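# Pack only the ice packs into the standing delivery bag

## Task

Move every ice pack, and nothing else, completely inside the delivery bag, lowering each one in rather than releasing it from fully above the bag's rim (a drop from above can count as failure). The bag must be left upright, and all other items must stay in the basket.

## Robot and tools

Robot: two arms, left_arm with a left hand and right_arm with a right hand (mirror images), each with five fingers. Bases in the scene frame: left_arm at (+0.047, +0.262, 0) m, quat_wxyz (+1.000, 0, 0, -0.002); right_arm at (-0.037, -0.292, 0) m, quat_wxyz (+1.000, 0, 0, -0.005). A camera stand is fixed behind the arms. Loose objects may occasionally be nudged by an outside push.

Frames. Scene frame: origin at table-top height midway between the nominal bases, +z up, +x out over the table, left_arm toward +y (arm names do not match image sides). Fixed cameras and the table use the scene frame. Each arm's reported hand pose, velocities and targets use that arm's own base frame. Offsets in commands use the axes of that arm's current Hand target. Reported positions can be a few cm wrong, more at long reach.

Hand point: a spot 0.05 m in front of the palm and 0.15 m from the wrist mount along the fingers, in line with the index. Its +z runs along straight fingers, +y out of the palm; +x crosses the palm away from the thumb on the right hand, toward the thumb on the left. Straight fingers extend 0.06-0.07 m past the point along +z, their centre lines 0.06 m behind it along -y. Width: 0.08 m toward the little finger, 0.02 m on the thumb side with the thumb turned in (up to 0.09 m otherwise). A wrist bracket on the little-finger side reaches 0.10 m across and as far as the point along +y, and can collide.

Row layout (used by both execute_actions and move): 28 numbers, each in [-1, 1], always for both arms: left dx, dy, dz, rx, ry, rz, thumb_turn, thumb_bend, index, middle, ring, little, force_limit, speed; then the same 14 for the right arm. dx..rz are an offset (not a pose) from that arm's Hand target at the start of the action or move, along the Hand target's own axes; 1.0 = 0.6 m or 180 degrees; rx, ry, rz form one rotation vector. All zeros for the six pose numbers re-requests the current Hand target. Finger numbers are absolute targets: -1 open/straight, +1 closed; thumb_turn -1 beside the palm, +1 in front of it. force_limit maps -1..+1 to about 0..10 N at the fingertip (0..15 N for both thumb motors); speed rises linearly to full at +0.48 (full travel 0.49 s). No value means 'unchanged': to keep a hand as is, resend the last eight hand numbers you actually sent; if none yet, send hand_measured plus hand_force_limit and hand_speed.

execute_actions(actions, cameras): actions is a list of actions; each action is up to 15 rows, one per 1/30 s step, and a short table repeats its last row to fill 15. Every row in an action is measured from the same start pose, not the previous row. Repeating an offset in a new action moves further. Images appear only for an empty actions list or when cameras are named (["all"], specific names, or []).

move(target, speed, blend, blocking, cameras): drives each hand point in a straight line to one row or a list of up to 15 rows; every row is an offset from the same starting Hand targets. speed in m/s, 0.002-4.3, default 0.25 (turns up to twice that in rad/s); one value or one per target. blend in m rounds corners; 0 stops at each target. The whole list has 10 s. Paths ignore obstacles and the other arm; faster moves lag, stray and hit harder, and aiming past a contact presses harder. Avoid paths near an arm's own base. Changed hand numbers of a later target are applied on arrival once everything rests. The result adds a 'move:' line (done, off_target, moving, held, fault, plus limits such as paced or held); done means within 10 mm and 2 degrees, but says nothing about contact. blocking=false returns after about 0.5 s while the move continues.

wait(seconds 0-10), stop() to brake a running move, zoom_image(camera, region [x0,y0,x1,y1], at most 504x504 px) on the latest image of cam_high, cam_low, cam_left_wrist or cam_right_wrist (each 672x504), show_instructions() for the reference pages (a five-finger left hand diagram), finished_scene(scene=1) to end irreversibly.

Behaviour: the arm tracks commands loosely; it often rests 1-3 cm (sometimes 5 cm) short, usually low, and may sag with a load. Waiting does not fix this; resend or add the missing offset. Orientation commands are clipped to 40 degrees from the measured one per step. A blocked arm keeps pushing until commanded back past its hand point.

Gripping: with the thumb turned in, a hand closes on objects 0.035-0.065 m thick, or handles down to 0.025 m. Motors start only on a target change of at least 0.002, then lock at target or force limit. hand_stopped_by shows moving, target, force, stalled or fault; hand_load_n near 0 after grasping means the object was lost. For gentle grips close at speed -0.94 or lower. To squeeze more, raise force_limit and send a more closed target; to loosen, send a more open one. Fingertip (y, z) from the point: index straight (-0.06, +0.06), half (0.00, +0.02), closed (-0.01, -0.04); thumb turned in, straight (+0.04, -0.03).

Results give end_effector_position (m) and end_effector_quat_wxyz per arm in its base frame, Hand target, joint positions, velocities (may read 'within noise'), torques (numbers 3 and 4 wrap at ±28 N m), motor temperatures, and step readings for execute_actions. Joint ranges (rad): waist -2.880..2.880, shoulder 0..3.142, elbow 0..3.019 (straight 2.964), wrist pitch -1.693..1.571, wrist yaw -1.571..1.571, wrist roll -2.094..2.094.

Avoid: anything leaving the table, dropping or flinging items, hard hits on fixed or heavy things, the hands touching or gripping each other, excessive finger loads, and overheating (MOTOR HOT at 85 °C; at 100 °C the arm collapses for 30-60 s). Keep the bag upright and lower ice packs inside before opening.

Each tool is called after "Emit:" by a JSON object that holds its "method" and its "body".

Reference images:

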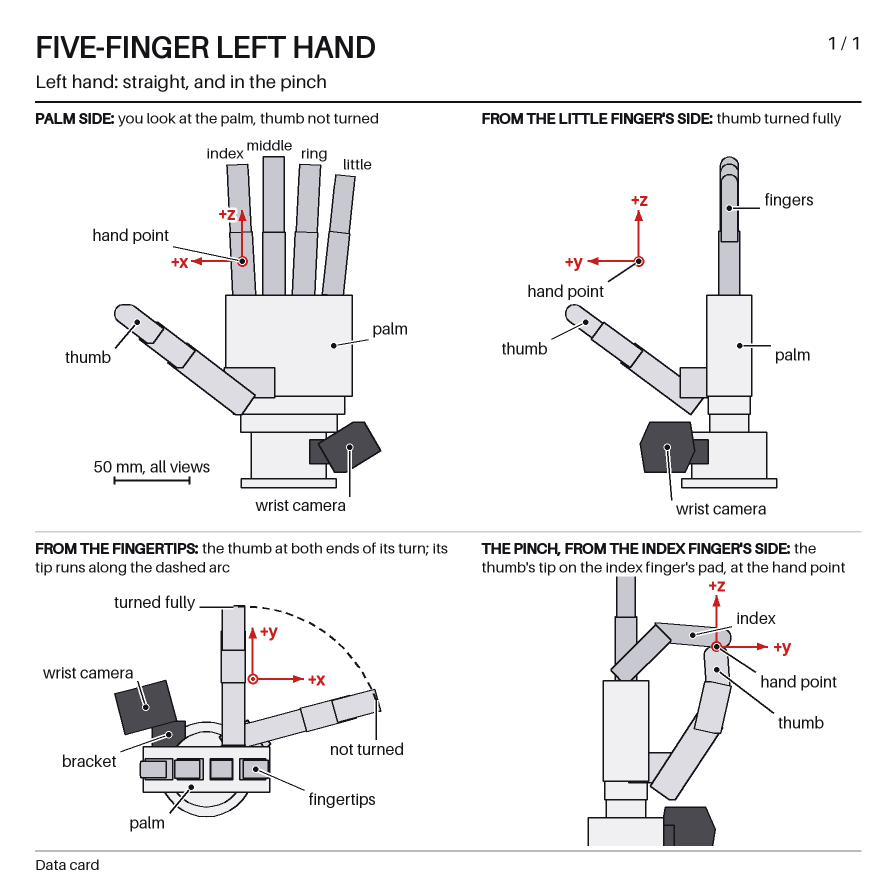

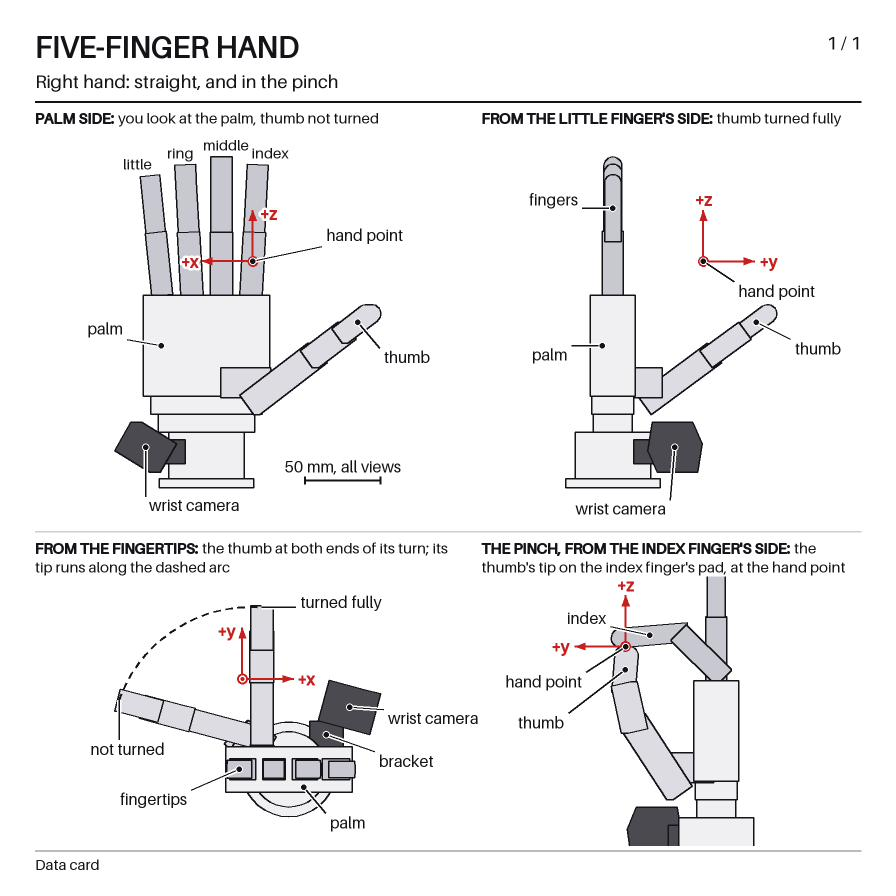

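## Session

Emit:
{"method": "execute_actions", "body": {"actions": []}}

Scene clock: 0.00 s.
left_arm: end_effector_position=(+0.6241, -0.1440, +0.1917) hand_measured=(-1.000, -1.000, -1.000, -1.000, -1.000, -1.000) hand_load_n=(+0.0, +0.0, +0.0, +0.0, +0.0, +0.0) hand_stopped_by=(target, target, target, target, target, target) hand_force_limit=0.00 hand_speed=-0.80 end_effector_quat_wxyz=(+0.192, +0.067, +0.959, -0.198) | right_arm: end_effector_position=(+0.3073, -0.0423, +0.3874) hand_measured=(-1.000, -1.000, -1.000, -1.000, -1.000, -1.000) hand_load_n=(+0.0, +0.0, +0.5, +0.0, +0.0, +0.0) hand_stopped_by=(target, target, target, target, target, target) hand_force_limit=0.00 hand_speed=-0.80 end_effector_quat_wxyz=(+0.279, +0.690, -0.412, +0.526)
Joint positions: left_arm=[-0.209 1.797 1.724 -1.04 0.331 1.423] | right_arm=[0.481 1.089 1.223 -1.501 1.269 -0.163]
Joint velocities: within noise
Joint torques (N m): no reading
Motor temperatures (°C): left_arm=[23 22 24 24 24 25] | right_arm=[24 27 25 23 21 22]
Heat: left arm: hottest wrist roll 25 °C; right arm: hottest shoulder 27 °C.
Hand target: left_arm +0.6318, -0.1456, +0.2006; +0.202, +0.068, +0.956, -0.199 | right_arm +0.3096, -0.0412, +0.3966; +0.270, +0.685, -0.419, +0.532

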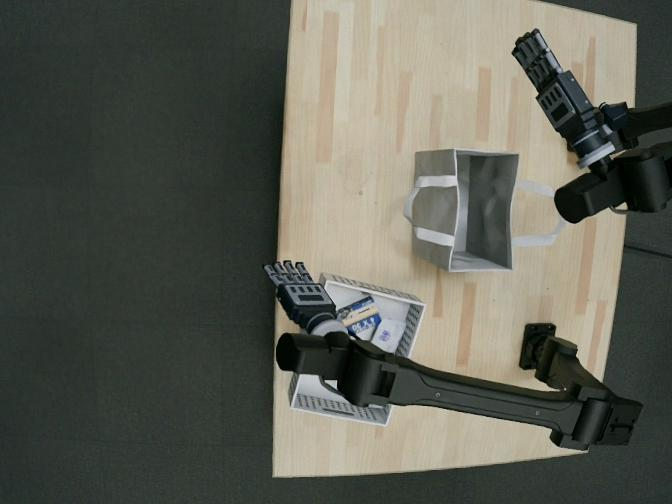

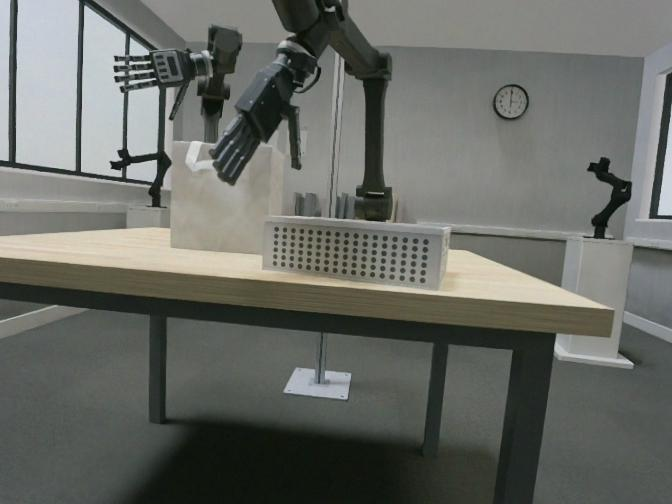

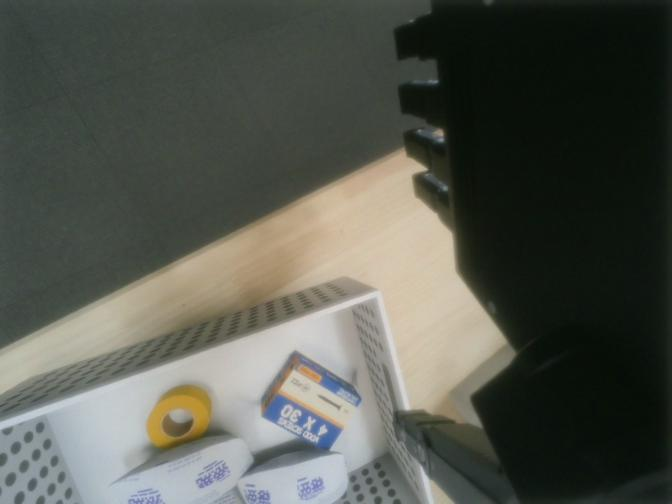

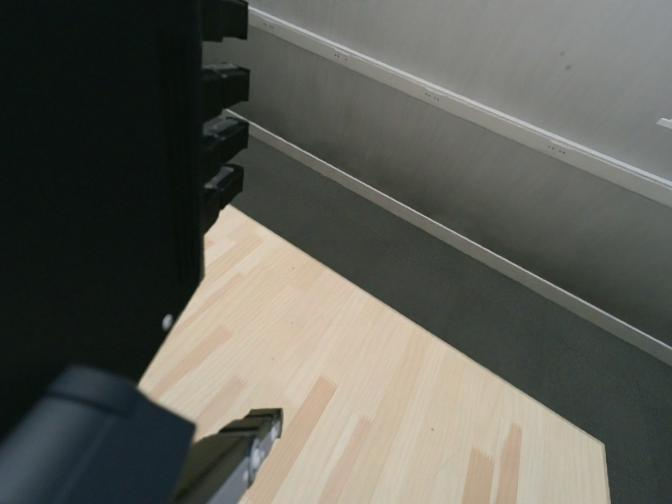

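Emit:
{"method": "move", "body": {"target": [0.28, 0.0393, -0.472, -0.129, 0.131, -0.044, -1, -1, -1, -1, -1, -1, 0, 0, 0, 0, 0, 0, 0, 0, -1, -1, -1, -1, -1, -1, 0, -0.8], "cameras": ["all"]}}

Scene clock: 82.40 s.
left_arm: end_effector_position=(+0.3844, -0.0036, +0.3674) hand_measured=(-1.000, -1.000, -1.000, -1.000, -1.000, -1.000) hand_load_n=(+0.0, +0.0, +0.0, +0.0, +0.0, +0.0) hand_stopped_by=(target, target, target, target, target, target) hand_force_limit=0.00 hand_speed=0.00 end_effector_quat_wxyz=(+0.111, +0.008, +0.994, -0.004) | right_arm: end_effector_position=(+0.3073, -0.0423, +0.3874) hand_measured=(-1.000, -1.000, -1.000, -1.000, -1.000, -1.000) hand_load_n=(+0.0, +0.0, +0.0, +0.0, +0.0, +0.0) hand_stopped_by=(target, target, target, target, target, target) hand_force_limit=0.00 hand_speed=-0.80 end_effector_quat_wxyz=(+0.279, +0.690, -0.412, +0.526)
Joint positions: left_arm=[-0.166 1.33 1.654 -1.674 -0.027 1.424] | right_arm=[0.481 1.089 1.223 -1.501 1.269 -0.163]
Joint torques (N m): left_arm=[0.73 -7.36 7.99 -0.25 -0.27 -0.01] | right_arm=[-0.26 -7.3 9.16 0.49 0.94 -0.03]
Motor temperatures (°C): left_arm=[23 25 33 24 24 25] | right_arm=[24 27 30 23 22 22]
Heat: left arm: hottest elbow 33 °C; right arm: hottest elbow 30 °C.
Hand target: left_arm +0.3822, +0.0001, +0.3605; +0.000, +0.000, +1.000, +0.001 | right_arm +0.3096, -0.0412, +0.3966; +0.270, +0.685, -0.419, +0.532
Off the commanded pose: left_arm 0.008 m, 13 deg | right_arm 0.010 m, 2 deg.
joint sent to its limit (left arm) — joint 4 (wrist pitch), lower limit. The joint targets are off in orientation, not in position.
move: off_target (left_arm)

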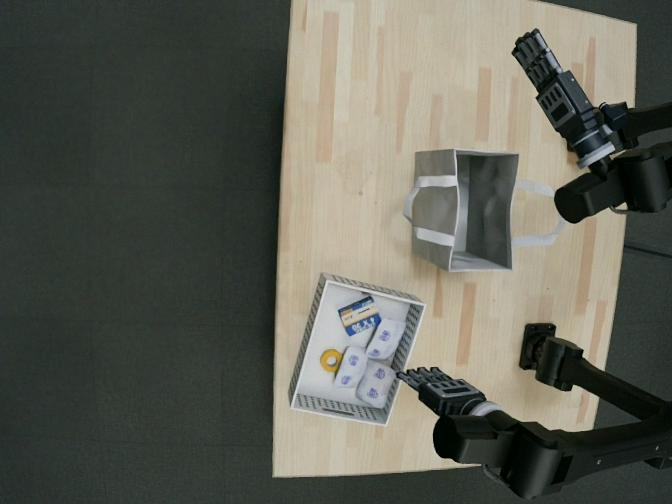

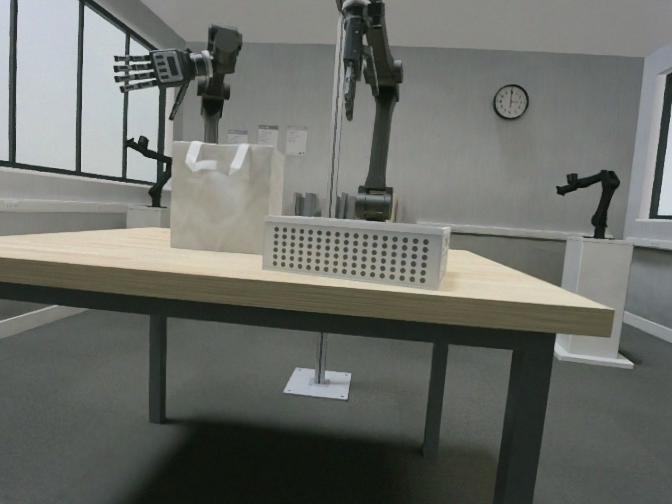

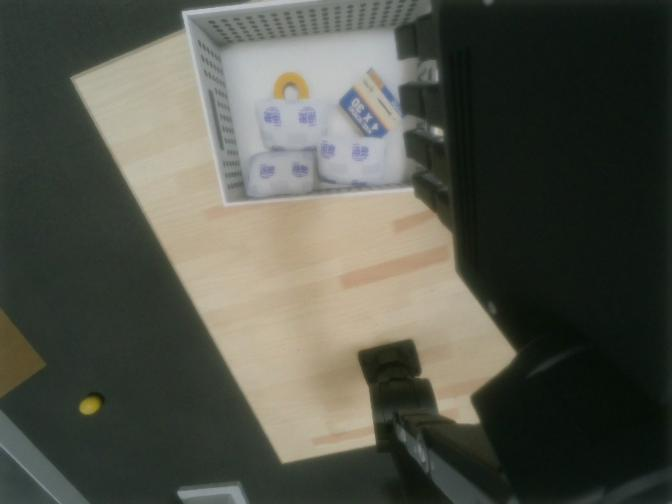

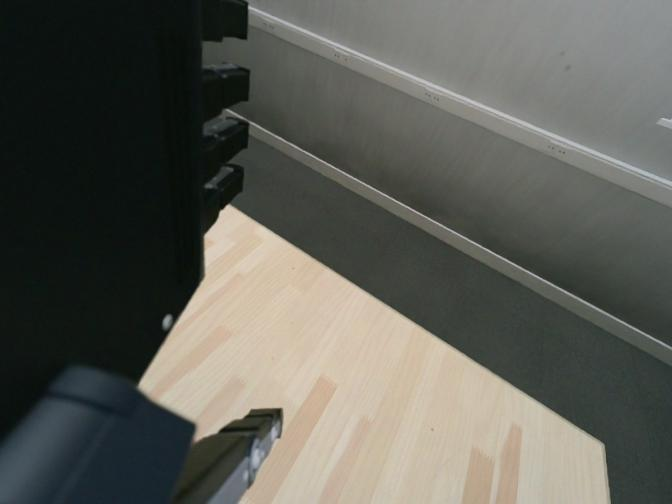

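Emit:
{"method": "zoom_image", "body": {"camera": "cam_high", "region": [270, 250, 450, 440]}}

Emit:
{"method": "zoom_image", "body": {"camera": "cam_left_wrist", "region": [160, 0, 460, 240]}}

Emit:
{"method": "zoom_image", "body": {"camera": "cam_low", "region": [140, 60, 480, 310]}}

Emit:
{"method": "zoom_image", "body": {"camera": "cam_high", "region": [380, 120, 600, 290]}}

Scaled by 2.653 from the camera's 672x504 image, which has a finer 960x720 frame.

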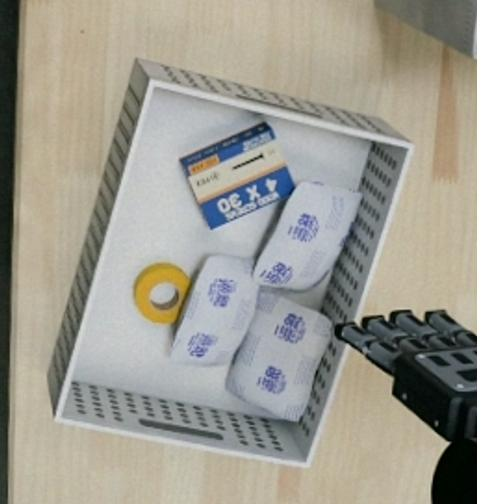

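Scaled by 1.680 from the camera's 672x504 image, which has a finer 960x720 frame.

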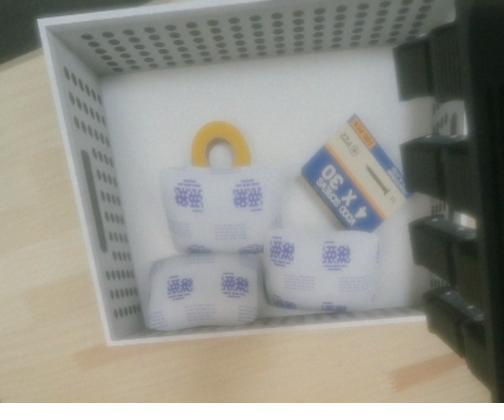

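Scaled by 1.482 from the camera's 672x504 image, which has a finer 960x720 frame.

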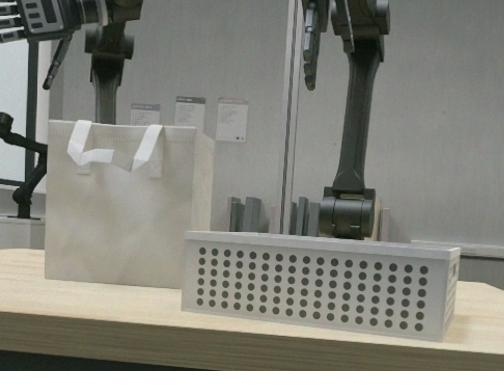

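Scaled by 2.291 from the camera's 672x504 image, which has a finer 960x720 frame.

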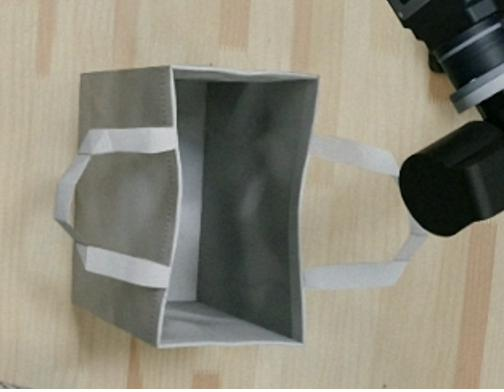

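Emit:
{"method": "move", "body": {"target": [-0.208, 0.02, 0.233, 0.2361, -0.1812, -0.3885, 1, -1, -1, -1, -1, -1, 0, 0, 0, 0, 0, 0, 0, 0, -1, -1, -1, -1, -1, -1, 0, -0.8], "cameras": ["all"]}}

Scene clock: 308.57 s.
left_arm: end_effector_position=(+0.5068, +0.0082, +0.2204) hand_measured=(+1.000, -1.000, -1.000, -1.000, -1.000, -1.000) hand_load_n=(+0.0, +0.0, -0.5, +0.0, +0.0, +0.0) hand_stopped_by=(target, target, target, target, target, target) hand_force_limit=0.00 hand_speed=0.00 end_effector_quat_wxyz=(+0.250, -0.549, +0.725, -0.332) | right_arm: end_effector_position=(+0.3073, -0.0423, +0.3874) hand_measured=(-1.000, -1.000, -1.000, -1.000, -1.000, -1.000) hand_load_n=(+0.0, +0.0, -0.5, +0.0, +0.0, +0.0) hand_stopped_by=(target, target, target, target, target, target) hand_force_limit=0.00 hand_speed=-0.80 end_effector_quat_wxyz=(+0.279, +0.690, -0.412, +0.526)
Joint positions: left_arm=[0.163 1.306 1.122 -0.579 0.329 0.297] | right_arm=[0.481 1.089 1.223 -1.501 1.269 -0.163]
Joint torques (N m): left_arm=[0.79 -10.05 8.88 1.69 -0.03 -0.05] | right_arm=[-0.26 -7.3 9.17 0.49 0.94 -0.03]
Heat: left arm: hottest elbow 31 °C; right arm: hottest elbow 33 °C.
Hand target: left_arm +0.5069, +0.0122, +0.2205; +0.258, -0.552, +0.719, -0.335 | right_arm +0.3096, -0.0412, +0.3966; +0.270, +0.685, -0.419, +0.532
Off the commanded pose: left_arm 0.004 m, 1 deg | right_arm 0.010 m, 2 deg.
move: done

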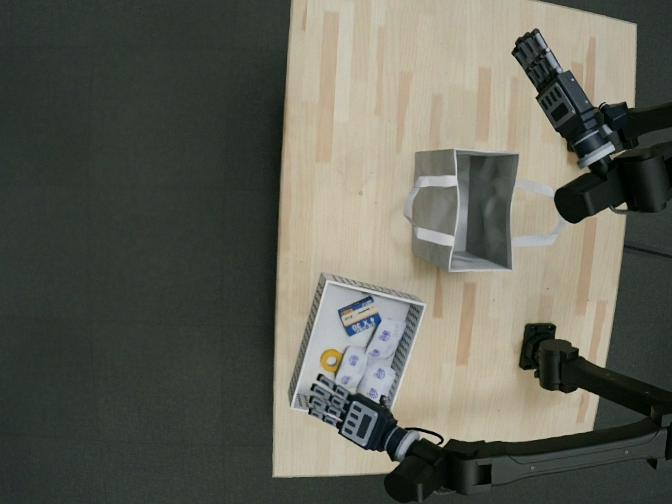

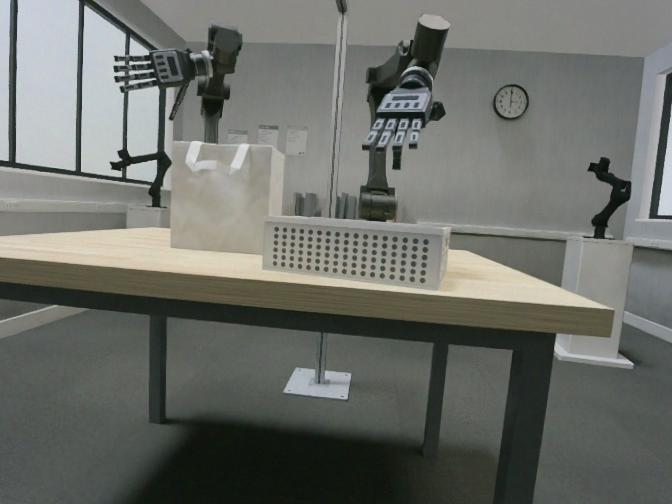

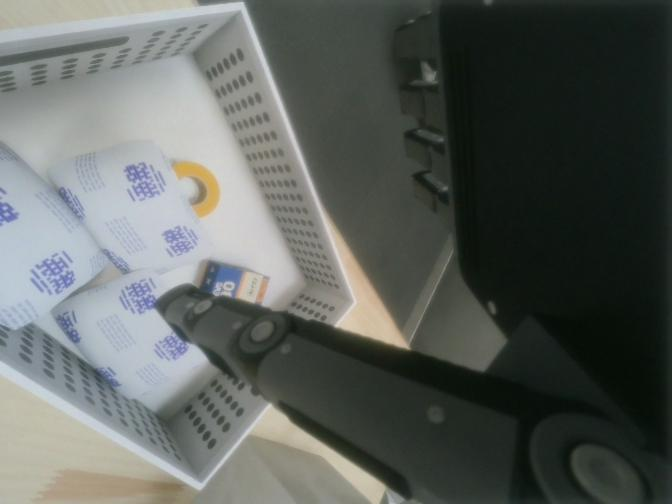

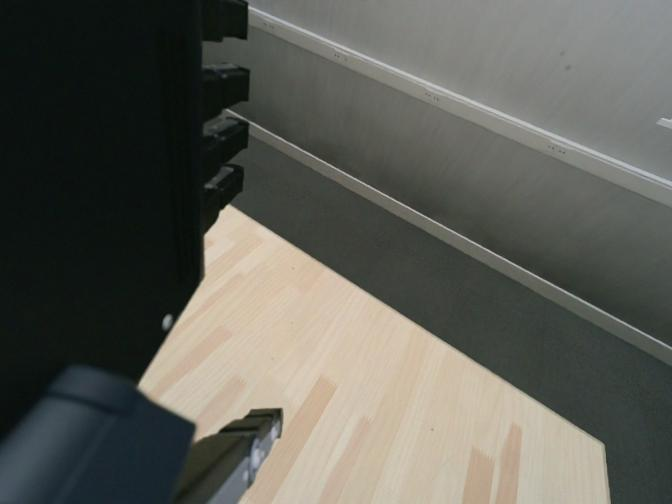

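Emit:
{"method": "zoom_image", "body": {"camera": "cam_left_wrist", "region": [0, 80, 360, 440]}}

Scaled by 1.400 from the camera's 672x504 image, which has a finer 960x720 frame.

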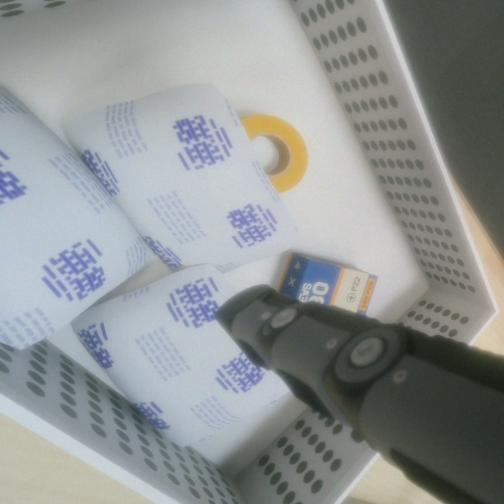

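Emit:
{"method": "move", "body": {"target": [-0.0226, 0.1603, 0.0697, -0.1667, 0, 0, 1, -1, -1, 1, 1, 1, 0, 0.3, 0, 0, 0, 0, 0, 0, -1, -1, -1, -1, -1, -1, 0, -0.8], "cameras": ["all"]}}

Scene clock: 501.97 s.
left_arm: end_effector_position=(+0.4624, +0.0339, +0.1037) hand_measured=(+1.000, -1.000, -1.000, +1.000, +1.000, +1.000) hand_load_n=(+0.0, +0.0, +0.0, +0.0, +0.0, +0.0) hand_stopped_by=(target, target, target, target, target, target) hand_force_limit=0.00 hand_speed=0.30 end_effector_quat_wxyz=(+0.092, -0.608, +0.777, -0.130) | right_arm: end_effector_position=(+0.3073, -0.0423, +0.3874) hand_measured=(-1.000, -1.000, -1.000, -1.000, -1.000, -1.000) hand_load_n=(+0.0, +0.0, +0.5, +0.0, +0.0, +0.0) hand_stopped_by=(target, target, target, target, target, target) hand_force_limit=0.00 hand_speed=-0.80 end_effector_quat_wxyz=(+0.279, +0.690, -0.412, +0.526)
Joint positions: left_arm=[0.145 1.577 1.225 -0.928 0.134 0.368] | right_arm=[0.481 1.089 1.223 -1.501 1.269 -0.163]
Joint torques (N m): left_arm=[-0.56 -11.52 13.19 -0.28 -0.14 0.07] | right_arm=[-0.32 -7.3 9.17 0.49 0.94 -0.03]
Motor temperatures (°C): left_arm=[22 24 34 25 24 25] | right_arm=[24 27 35 23 23 22]
Heat: left arm: hottest elbow 34 °C; right arm: hottest elbow 35 °C.
Hand target: left_arm +0.4815, +0.0332, +0.1199; +0.106, -0.600, +0.781, -0.137 | right_arm +0.3096, -0.0412, +0.3966; +0.270, +0.685, -0.419, +0.532
Off the commanded pose: left_arm 0.025 m, 2 deg | right_arm 0.010 m, 2 deg.
move: off_target (left_arm)

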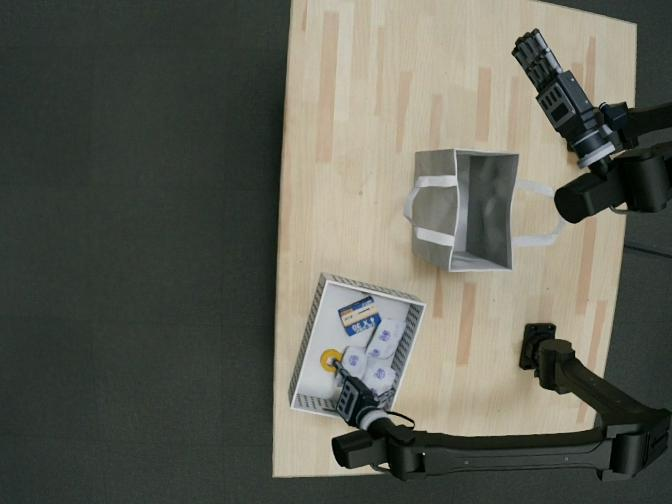

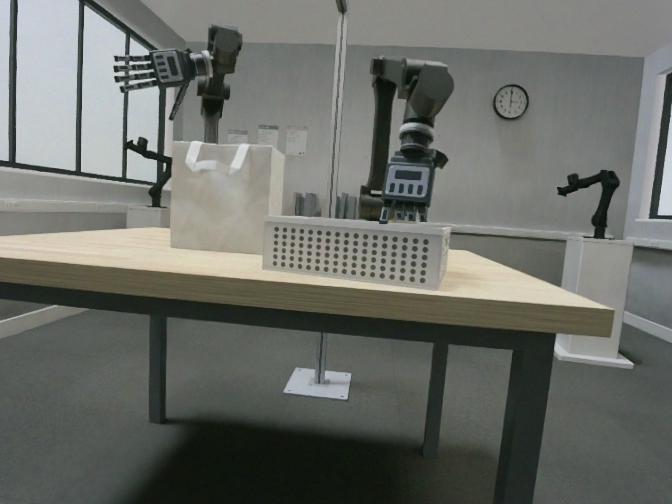

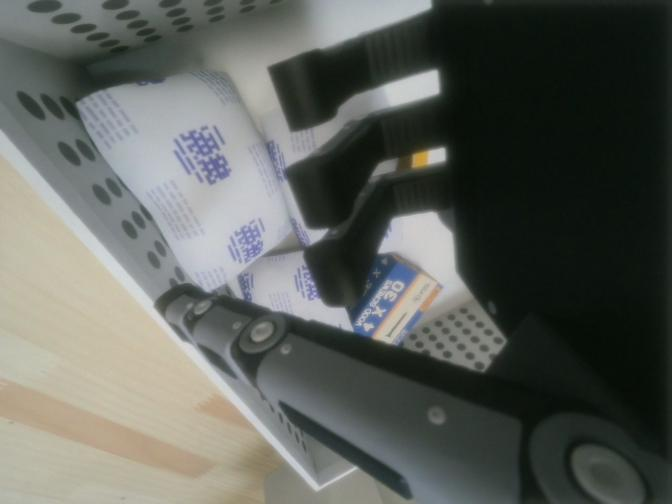

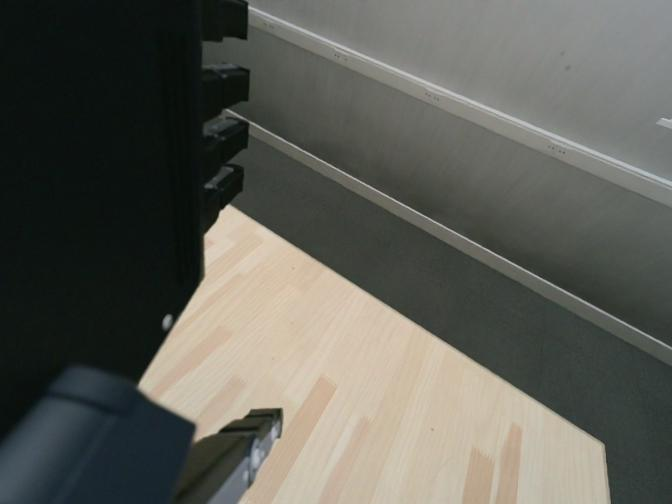

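Emit:
{"method": "zoom_image", "body": {"camera": "cam_high", "region": [290, 300, 430, 440]}}

Scaled by 3.600 from the camera's 672x504 image, which has a finer 960x720 frame.

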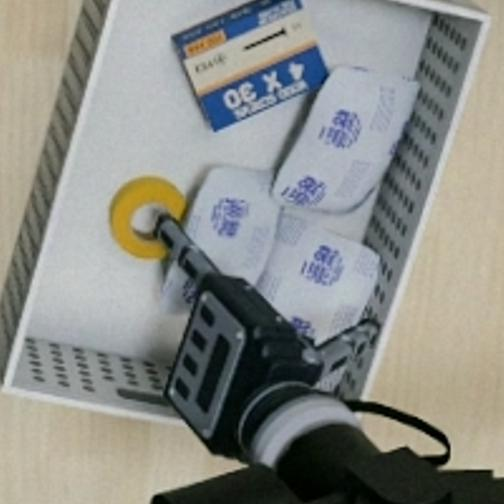

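Emit:
{"method": "move", "body": {"target": [-0.0183, 0.0193, 0.0462, 0, 0, 0, 1, -1, -1, 1, 1, 1, 0, 0.3, 0, 0, 0, 0, 0, 0, -1, -1, -1, -1, -1, -1, 0, -0.8], "speed": 0.1, "cameras": ["cam_high","cam_left_wrist"]}}

Emit:
{"method": "zoom_image", "body": {"camera": "cam_high", "region": [290, 300, 430, 440]}}

Scene clock: 530.87 s.
left_arm: end_effector_position=(+0.4723, +0.0377, +0.0898) hand_measured=(+1.000, -1.000, -1.000, +1.000, +1.000, +1.000) hand_load_n=(+0.0, +0.0, +0.0, +0.0, +0.0, +0.0) hand_stopped_by=(target, target, target, target, target, target) hand_force_limit=0.00 hand_speed=0.30 end_effector_quat_wxyz=(+0.097, -0.600, +0.783, -0.132) | right_arm: end_effector_position=(+0.3073, -0.0423, +0.3874) hand_measured=(-1.000, -1.000, -1.000, -1.000, -1.000, -1.000) hand_load_n=(+0.0, +0.0, +0.0, +0.0, +0.0, +0.0) hand_stopped_by=(target, target, target, target, target, target) hand_force_limit=0.00 hand_speed=-0.80 end_effector_quat_wxyz=(+0.279, +0.690, -0.412, +0.526)
Joint positions: left_arm=[0.148 1.609 1.225 -0.886 0.136 0.389] | right_arm=[0.481 1.089 1.223 -1.501 1.269 -0.163]
Joint torques (N m): left_arm=[0.91 -11.63 10 0.77 0.04 0.1] | right_arm=[-0.32 -7.3 9.17 0.49 0.94 -0.03]
Heat: left arm: hottest elbow 35 °C; right arm: hottest elbow 35 °C.
Hand target: left_arm +0.4830, +0.0441, +0.0900; +0.106, -0.600, +0.781, -0.137 | right_arm +0.3096, -0.0412, +0.3966; +0.270, +0.685, -0.419, +0.532
Off the commanded pose: left_arm 0.012 m, 1 deg | right_arm 0.010 m, 2 deg.
move: off_target (left_arm)
Images, in order (width x height): cam_high 672x504, cam_left_wrist 672x504.

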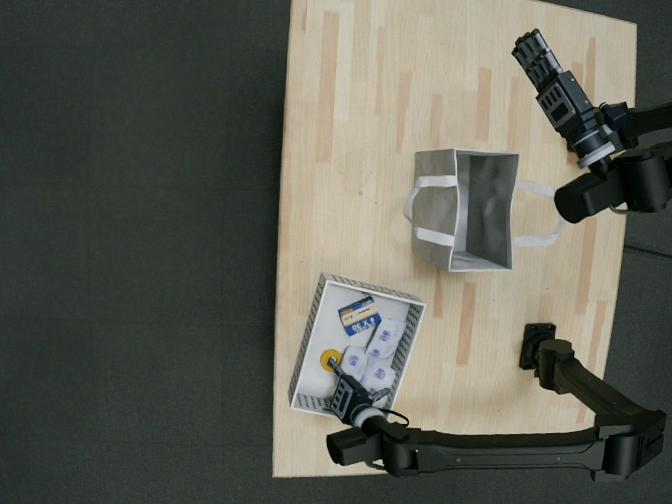

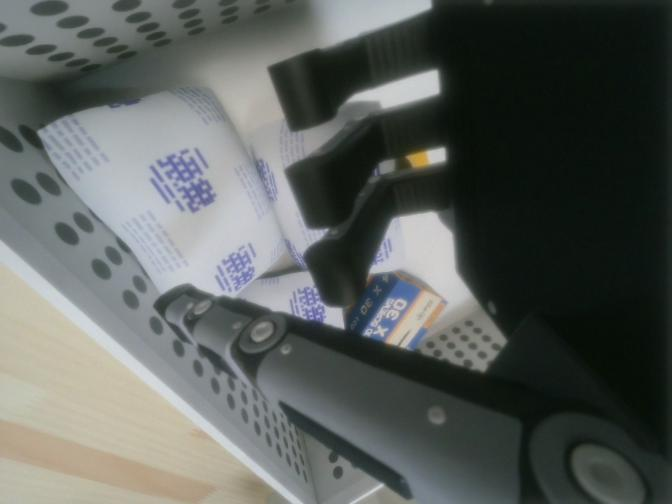

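Scaled by 3.600 from the camera's 672x504 image, which has a finer 960x720 frame.

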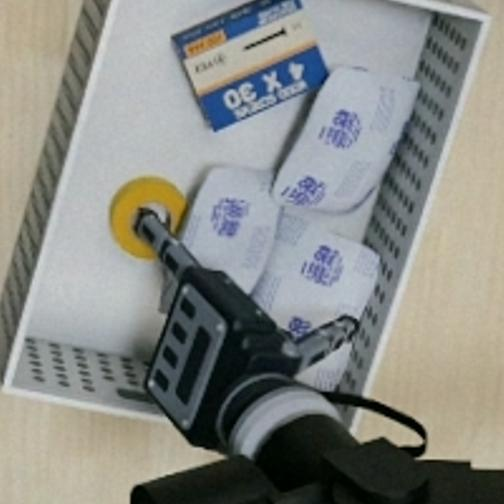

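Emit:
{"method": "move", "body": {"target": [[-0.0175, 0.0175, -0.0063, 0, 0, 0, 1, -1, -1, 1, 1, 1, 0, 0.3, 0, 0, 0, 0, 0, 0, -1, -1, -1, -1, -1, -1, 0, -0.8],[-0.0175, 0.0369, 0.047, 0, 0, 0, 1, -1, -1, 1, 1, 1, 0, 0.3, 0, 0, 0, 0, 0, 0, -1, -1, -1, -1, -1, -1, 0, -0.8]], "speed": 0.08, "cameras": ["cam_high","cam_left_wrist"]}}

Emit:
{"method": "zoom_image", "body": {"camera": "cam_high", "region": [290, 300, 430, 440]}}

Scene clock: 551.00 s.
left_arm: end_effector_position=(+0.4798, +0.0552, +0.0752) hand_measured=(+1.000, -1.000, -1.000, +1.000, +1.000, +1.000) hand_load_n=(+0.0, +0.0, +0.0, +0.0, +0.0, +0.0) hand_stopped_by=(target, target, target, target, target, target) hand_force_limit=0.00 hand_speed=0.30 end_effector_quat_wxyz=(+0.117, -0.598, +0.780, -0.144) | right_arm: end_effector_position=(+0.3073, -0.0423, +0.3874) hand_measured=(-1.000, -1.000, -1.000, -1.000, -1.000, -1.000) hand_load_n=(+0.0, +0.0, +0.0, +0.0, +0.0, +0.0) hand_stopped_by=(target, target, target, target, target, target) hand_force_limit=0.00 hand_speed=-0.80 end_effector_quat_wxyz=(+0.279, +0.690, -0.412, +0.526)
Joint positions: left_arm=[0.182 1.619 1.194 -0.802 0.148 0.418] | right_arm=[0.481 1.089 1.223 -1.501 1.269 -0.163]
Joint torques (N m): left_arm=[0.5 -10.87 7.01 0.94 -0.04 0.09] | right_arm=[-0.32 -7.3 9.17 0.49 0.94 -0.03]
Heat: left arm: hottest elbow 34 °C; right arm: hottest elbow 35 °C.
Hand target: left_arm +0.4750, +0.0572, +0.0559; +0.106, -0.600, +0.781, -0.137 | right_arm +0.3096, -0.0412, +0.3966; +0.270, +0.685, -0.419, +0.532
Off the commanded pose: left_arm 0.020 m, 1 deg | right_arm 0.010 m, 2 deg.
move: off_target (left_arm)
Images, in order (width x height): cam_high 672x504, cam_left_wrist 672x504.

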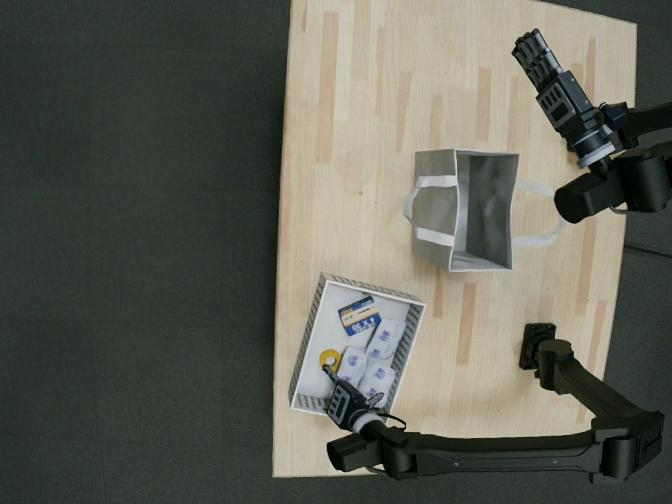

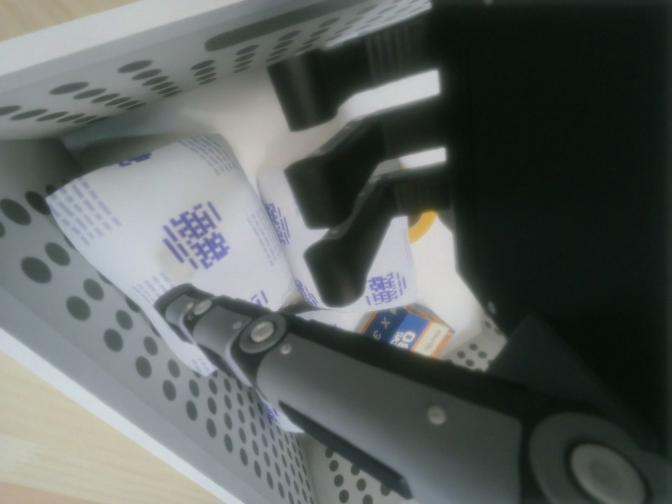

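Scaled by 3.600 from the camera's 672x504 image, which has a finer 960x720 frame.

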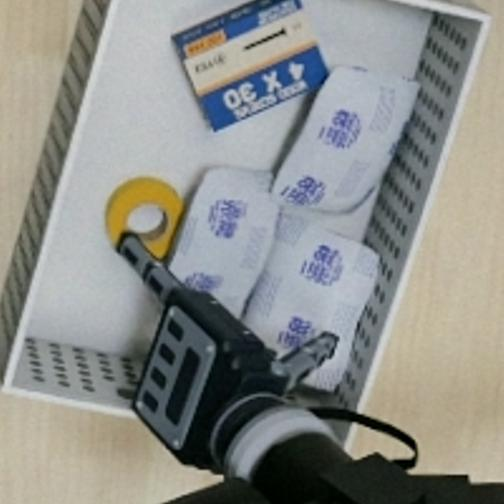

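Emit:
{"method": "move", "body": {"target": [[0, -0.0171, -0.047, 0, 0, 0, 1, -1, -1, 1, 1, 1, 0, 0.3, 0, 0, 0, 0, 0, 0, -1, -1, -1, -1, -1, -1, 0, -0.8],[0.023, 0.0031, -0.0543, 0, 0, 0, 1, -1, -1, 1, 1, 1, 0, 0.3, 0, 0, 0, 0, 0, 0, -1, -1, -1, -1, -1, -1, 0, -0.8]], "speed": 0.1, "cameras": ["cam_high"]}}

Emit:
{"method": "zoom_image", "body": {"camera": "cam_high", "region": [290, 300, 430, 440]}}

Scene clock: 582.53 s.
left_arm: end_effector_position=(+0.4666, +0.0532, +0.0893) hand_measured=(+1.000, -1.000, -1.000, +1.000, +1.000, +1.000) hand_load_n=(+0.0, +0.0, +0.0, +0.0, +0.0, +0.0) hand_stopped_by=(target, target, target, target, target, target) hand_force_limit=0.00 hand_speed=0.30 end_effector_quat_wxyz=(+0.114, -0.599, +0.780, -0.141) | right_arm: end_effector_position=(+0.3073, -0.0423, +0.3874) hand_measured=(-1.000, -1.000, -1.000, -1.000, -1.000, -1.000) hand_load_n=(+0.0, +0.5, +0.0, +0.0, +0.0, +0.0) hand_stopped_by=(target, target, target, target, target, target) hand_force_limit=0.00 hand_speed=-0.80 end_effector_quat_wxyz=(+0.279, +0.690, -0.412, +0.526)
Joint positions: left_arm=[0.182 1.576 1.183 -0.841 0.145 0.418] | right_arm=[0.481 1.089 1.223 -1.501 1.269 -0.163]
Joint torques (N m): left_arm=[-0.62 -12.51 7.36 -0.14 -0.13 -0.02] | right_arm=[-0.26 -7.3 9.17 0.49 0.94 -0.03]
Heat: left arm: hottest elbow 34 °C; right arm: hottest elbow 35 °C.
Hand target: left_arm +0.4590, +0.0472, +0.0860; +0.106, -0.600, +0.781, -0.137 | right_arm +0.3096, -0.0412, +0.3966; +0.270, +0.685, -0.419, +0.532
Off the commanded pose: left_arm 0.010 m, 1 deg | right_arm 0.010 m, 2 deg.
move: done
Images, in order (width x height): cam_high 672x504.

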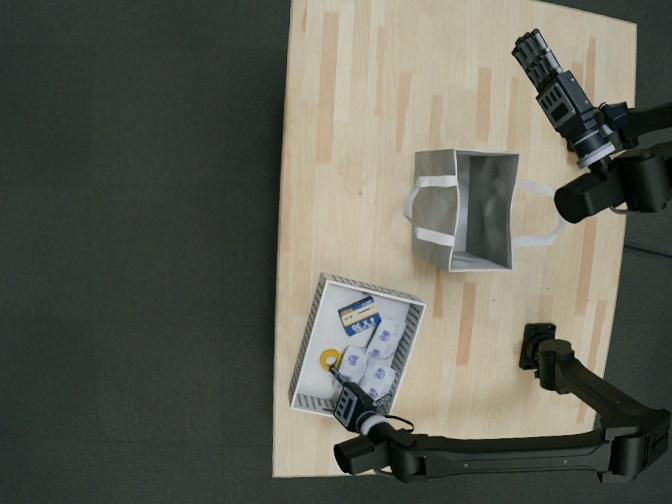

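Scaled by 3.600 from the camera's 672x504 image, which has a finer 960x720 frame.

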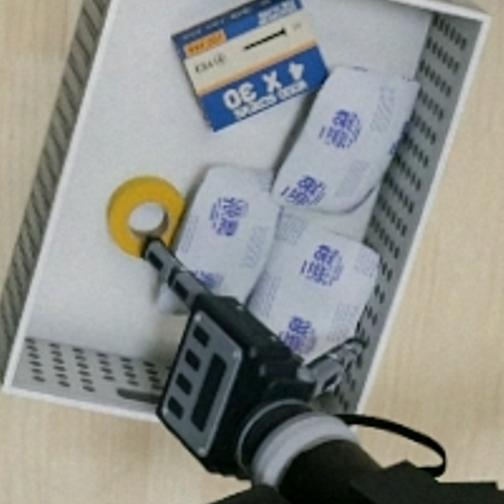

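Emit:
{"method": "move", "body": {"target": [0.0107, 0.0303, 0.0615, 0, 0, 0, 1, -1, -1, 1, 1, 1, 0, 0.3, 0, 0, 0, 0, 0, 0, -1, -1, -1, -1, -1, -1, 0, -0.8], "speed": 0.1, "cameras": ["cam_high","cam_low"]}}

Emit:
{"method": "zoom_image", "body": {"camera": "cam_high", "region": [290, 300, 430, 440]}}

Scene clock: 594.43 s.
left_arm: end_effector_position=(+0.4624, +0.0462, +0.0638) hand_measured=(+1.000, -1.000, -1.000, +1.000, +1.000, +1.000) hand_load_n=(+0.0, +0.0, +0.0, +0.0, +0.0, +0.0) hand_stopped_by=(target, target, target, target, target, target) hand_force_limit=0.00 hand_speed=0.30 end_effector_quat_wxyz=(+0.123, -0.597, +0.779, -0.148) | right_arm: end_effector_position=(+0.3073, -0.0423, +0.3874) hand_measured=(-1.000, -1.000, -1.000, -1.000, -1.000, -1.000) hand_load_n=(+0.0, +0.0, +0.0, +0.0, +0.0, +0.0) hand_stopped_by=(target, target, target, target, target, target) hand_force_limit=0.00 hand_speed=-0.80 end_effector_quat_wxyz=(+0.279, +0.690, -0.412, +0.526)
Joint positions: left_arm=[0.171 1.578 1.109 -0.742 0.145 0.407] | right_arm=[0.481 1.089 1.223 -1.501 1.269 -0.163]
Joint torques (N m): left_arm=[-0.32 -9.93 6.65 0.46 -0.23 0.02] | right_arm=[-0.26 -7.3 9.17 0.49 0.94 -0.03]
Heat: left arm: hottest elbow 33 °C; right arm: hottest elbow 35 °C.
Hand target: left_arm +0.4529, +0.0422, +0.0450; +0.106, -0.600, +0.781, -0.137 | right_arm +0.3096, -0.0412, +0.3966; +0.270, +0.685, -0.419, +0.532
Off the commanded pose: left_arm 0.021 m, 2 deg | right_arm 0.010 m, 2 deg.
move: off_target (left_arm)
Images, in order (width x height): cam_high 672x504, cam_low 672x504.

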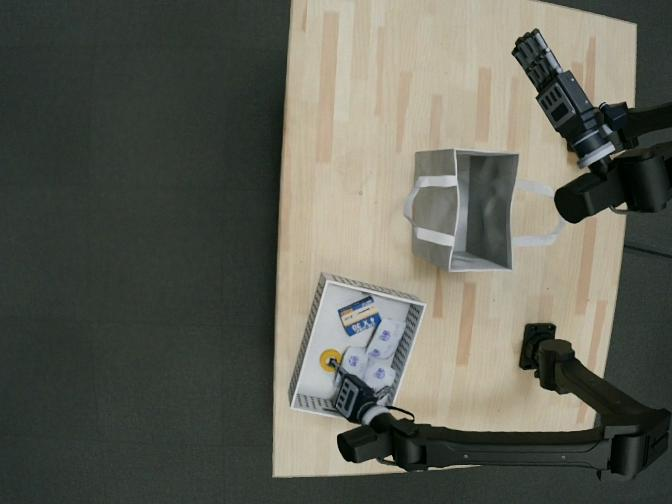

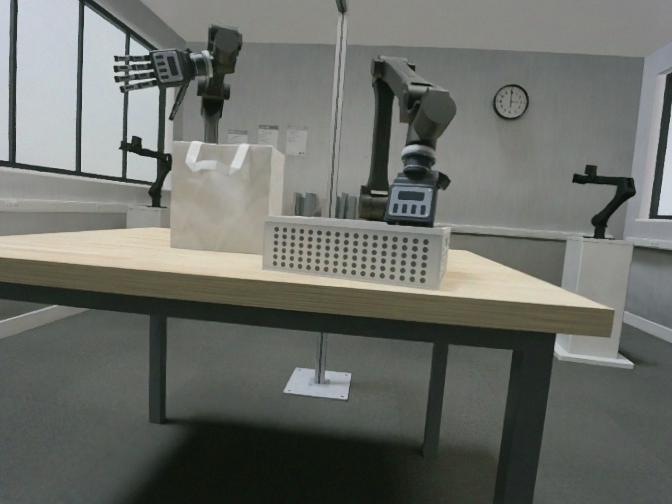

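Scaled by 3.600 from the camera's 672x504 image, which has a finer 960x720 frame.

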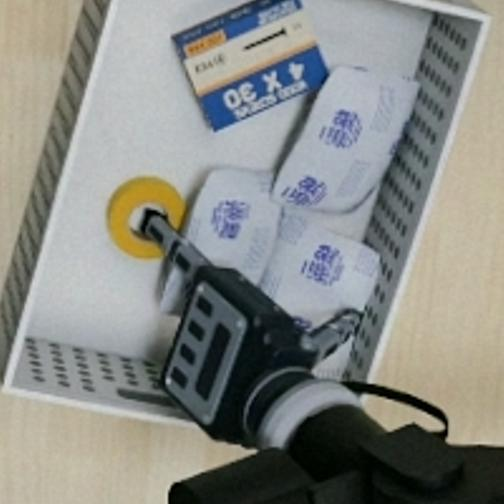

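Emit:
{"method": "move", "body": {"target": [0, -0.0548, 0.02, 0, 0, 0, 1, -1, -1, 1, 1, 1, 0, 0.3, 0, 0, 0, 0, 0, 0, -1, -1, -1, -1, -1, -1, 0, -0.8], "speed": 0.08, "cameras": ["cam_high"]}}

Emit:
{"method": "zoom_image", "body": {"camera": "cam_high", "region": [290, 300, 430, 440]}}

Scene clock: 608.10 s.
left_arm: end_effector_position=(+0.4745, +0.0387, +0.0551) hand_measured=(+1.000, -1.000, -1.000, +1.000, +1.000, +1.000) hand_load_n=(+0.0, +0.0, -1.5, +0.0, +0.0, +0.0) hand_stopped_by=(target, target, target, target, target, target) hand_force_limit=0.00 hand_speed=0.30 end_effector_quat_wxyz=(+0.115, -0.600, +0.779, -0.143) | right_arm: end_effector_position=(+0.3073, -0.0423, +0.3874) hand_measured=(-1.000, -1.000, -1.000, -1.000, -1.000, -1.000) hand_load_n=(+0.0, +0.0, +0.0, +0.0, +0.0, +0.0) hand_stopped_by=(target, target, target, target, target, target) hand_force_limit=0.00 hand_speed=-0.80 end_effector_quat_wxyz=(+0.279, +0.690, -0.412, +0.526)
Joint positions: left_arm=[0.15 1.626 1.144 -0.746 0.137 0.385] | right_arm=[0.481 1.089 1.223 -1.501 1.269 -0.163]
Joint torques (N m): left_arm=[-1.03 -8.18 11.22 0.16 -0.28 -0.04] | right_arm=[-0.26 -7.3 9.18 0.49 0.94 -0.02]
Heat: left arm: hottest elbow 32 °C; right arm: hottest elbow 35 °C.
Hand target: left_arm +0.4867, +0.0332, +0.0449; +0.106, -0.600, +0.781, -0.137 | right_arm +0.3096, -0.0412, +0.3966; +0.270, +0.685, -0.419, +0.532
Off the commanded pose: left_arm 0.017 m, 1 deg | right_arm 0.010 m, 2 deg.
move: off_target (left_arm)
Images, in order (width x height): cam_high 672x504.

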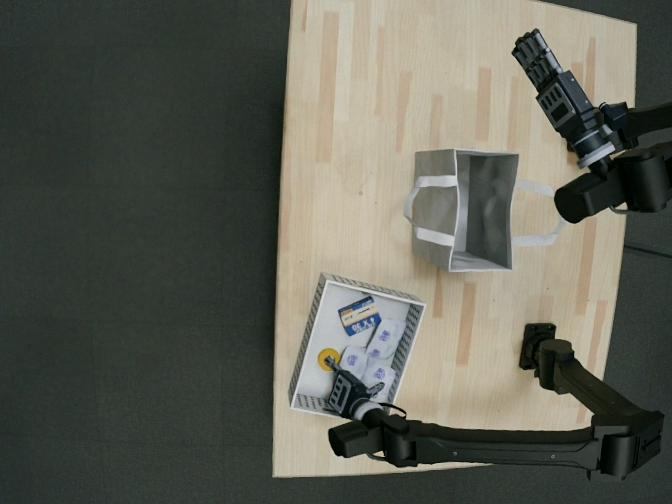

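Scaled by 3.600 from the camera's 672x504 image, which has a finer 960x720 frame.

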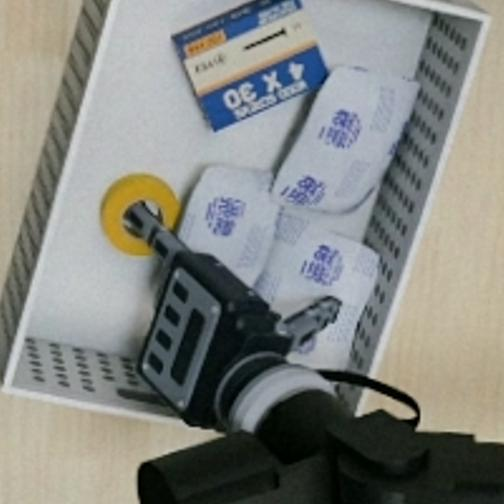

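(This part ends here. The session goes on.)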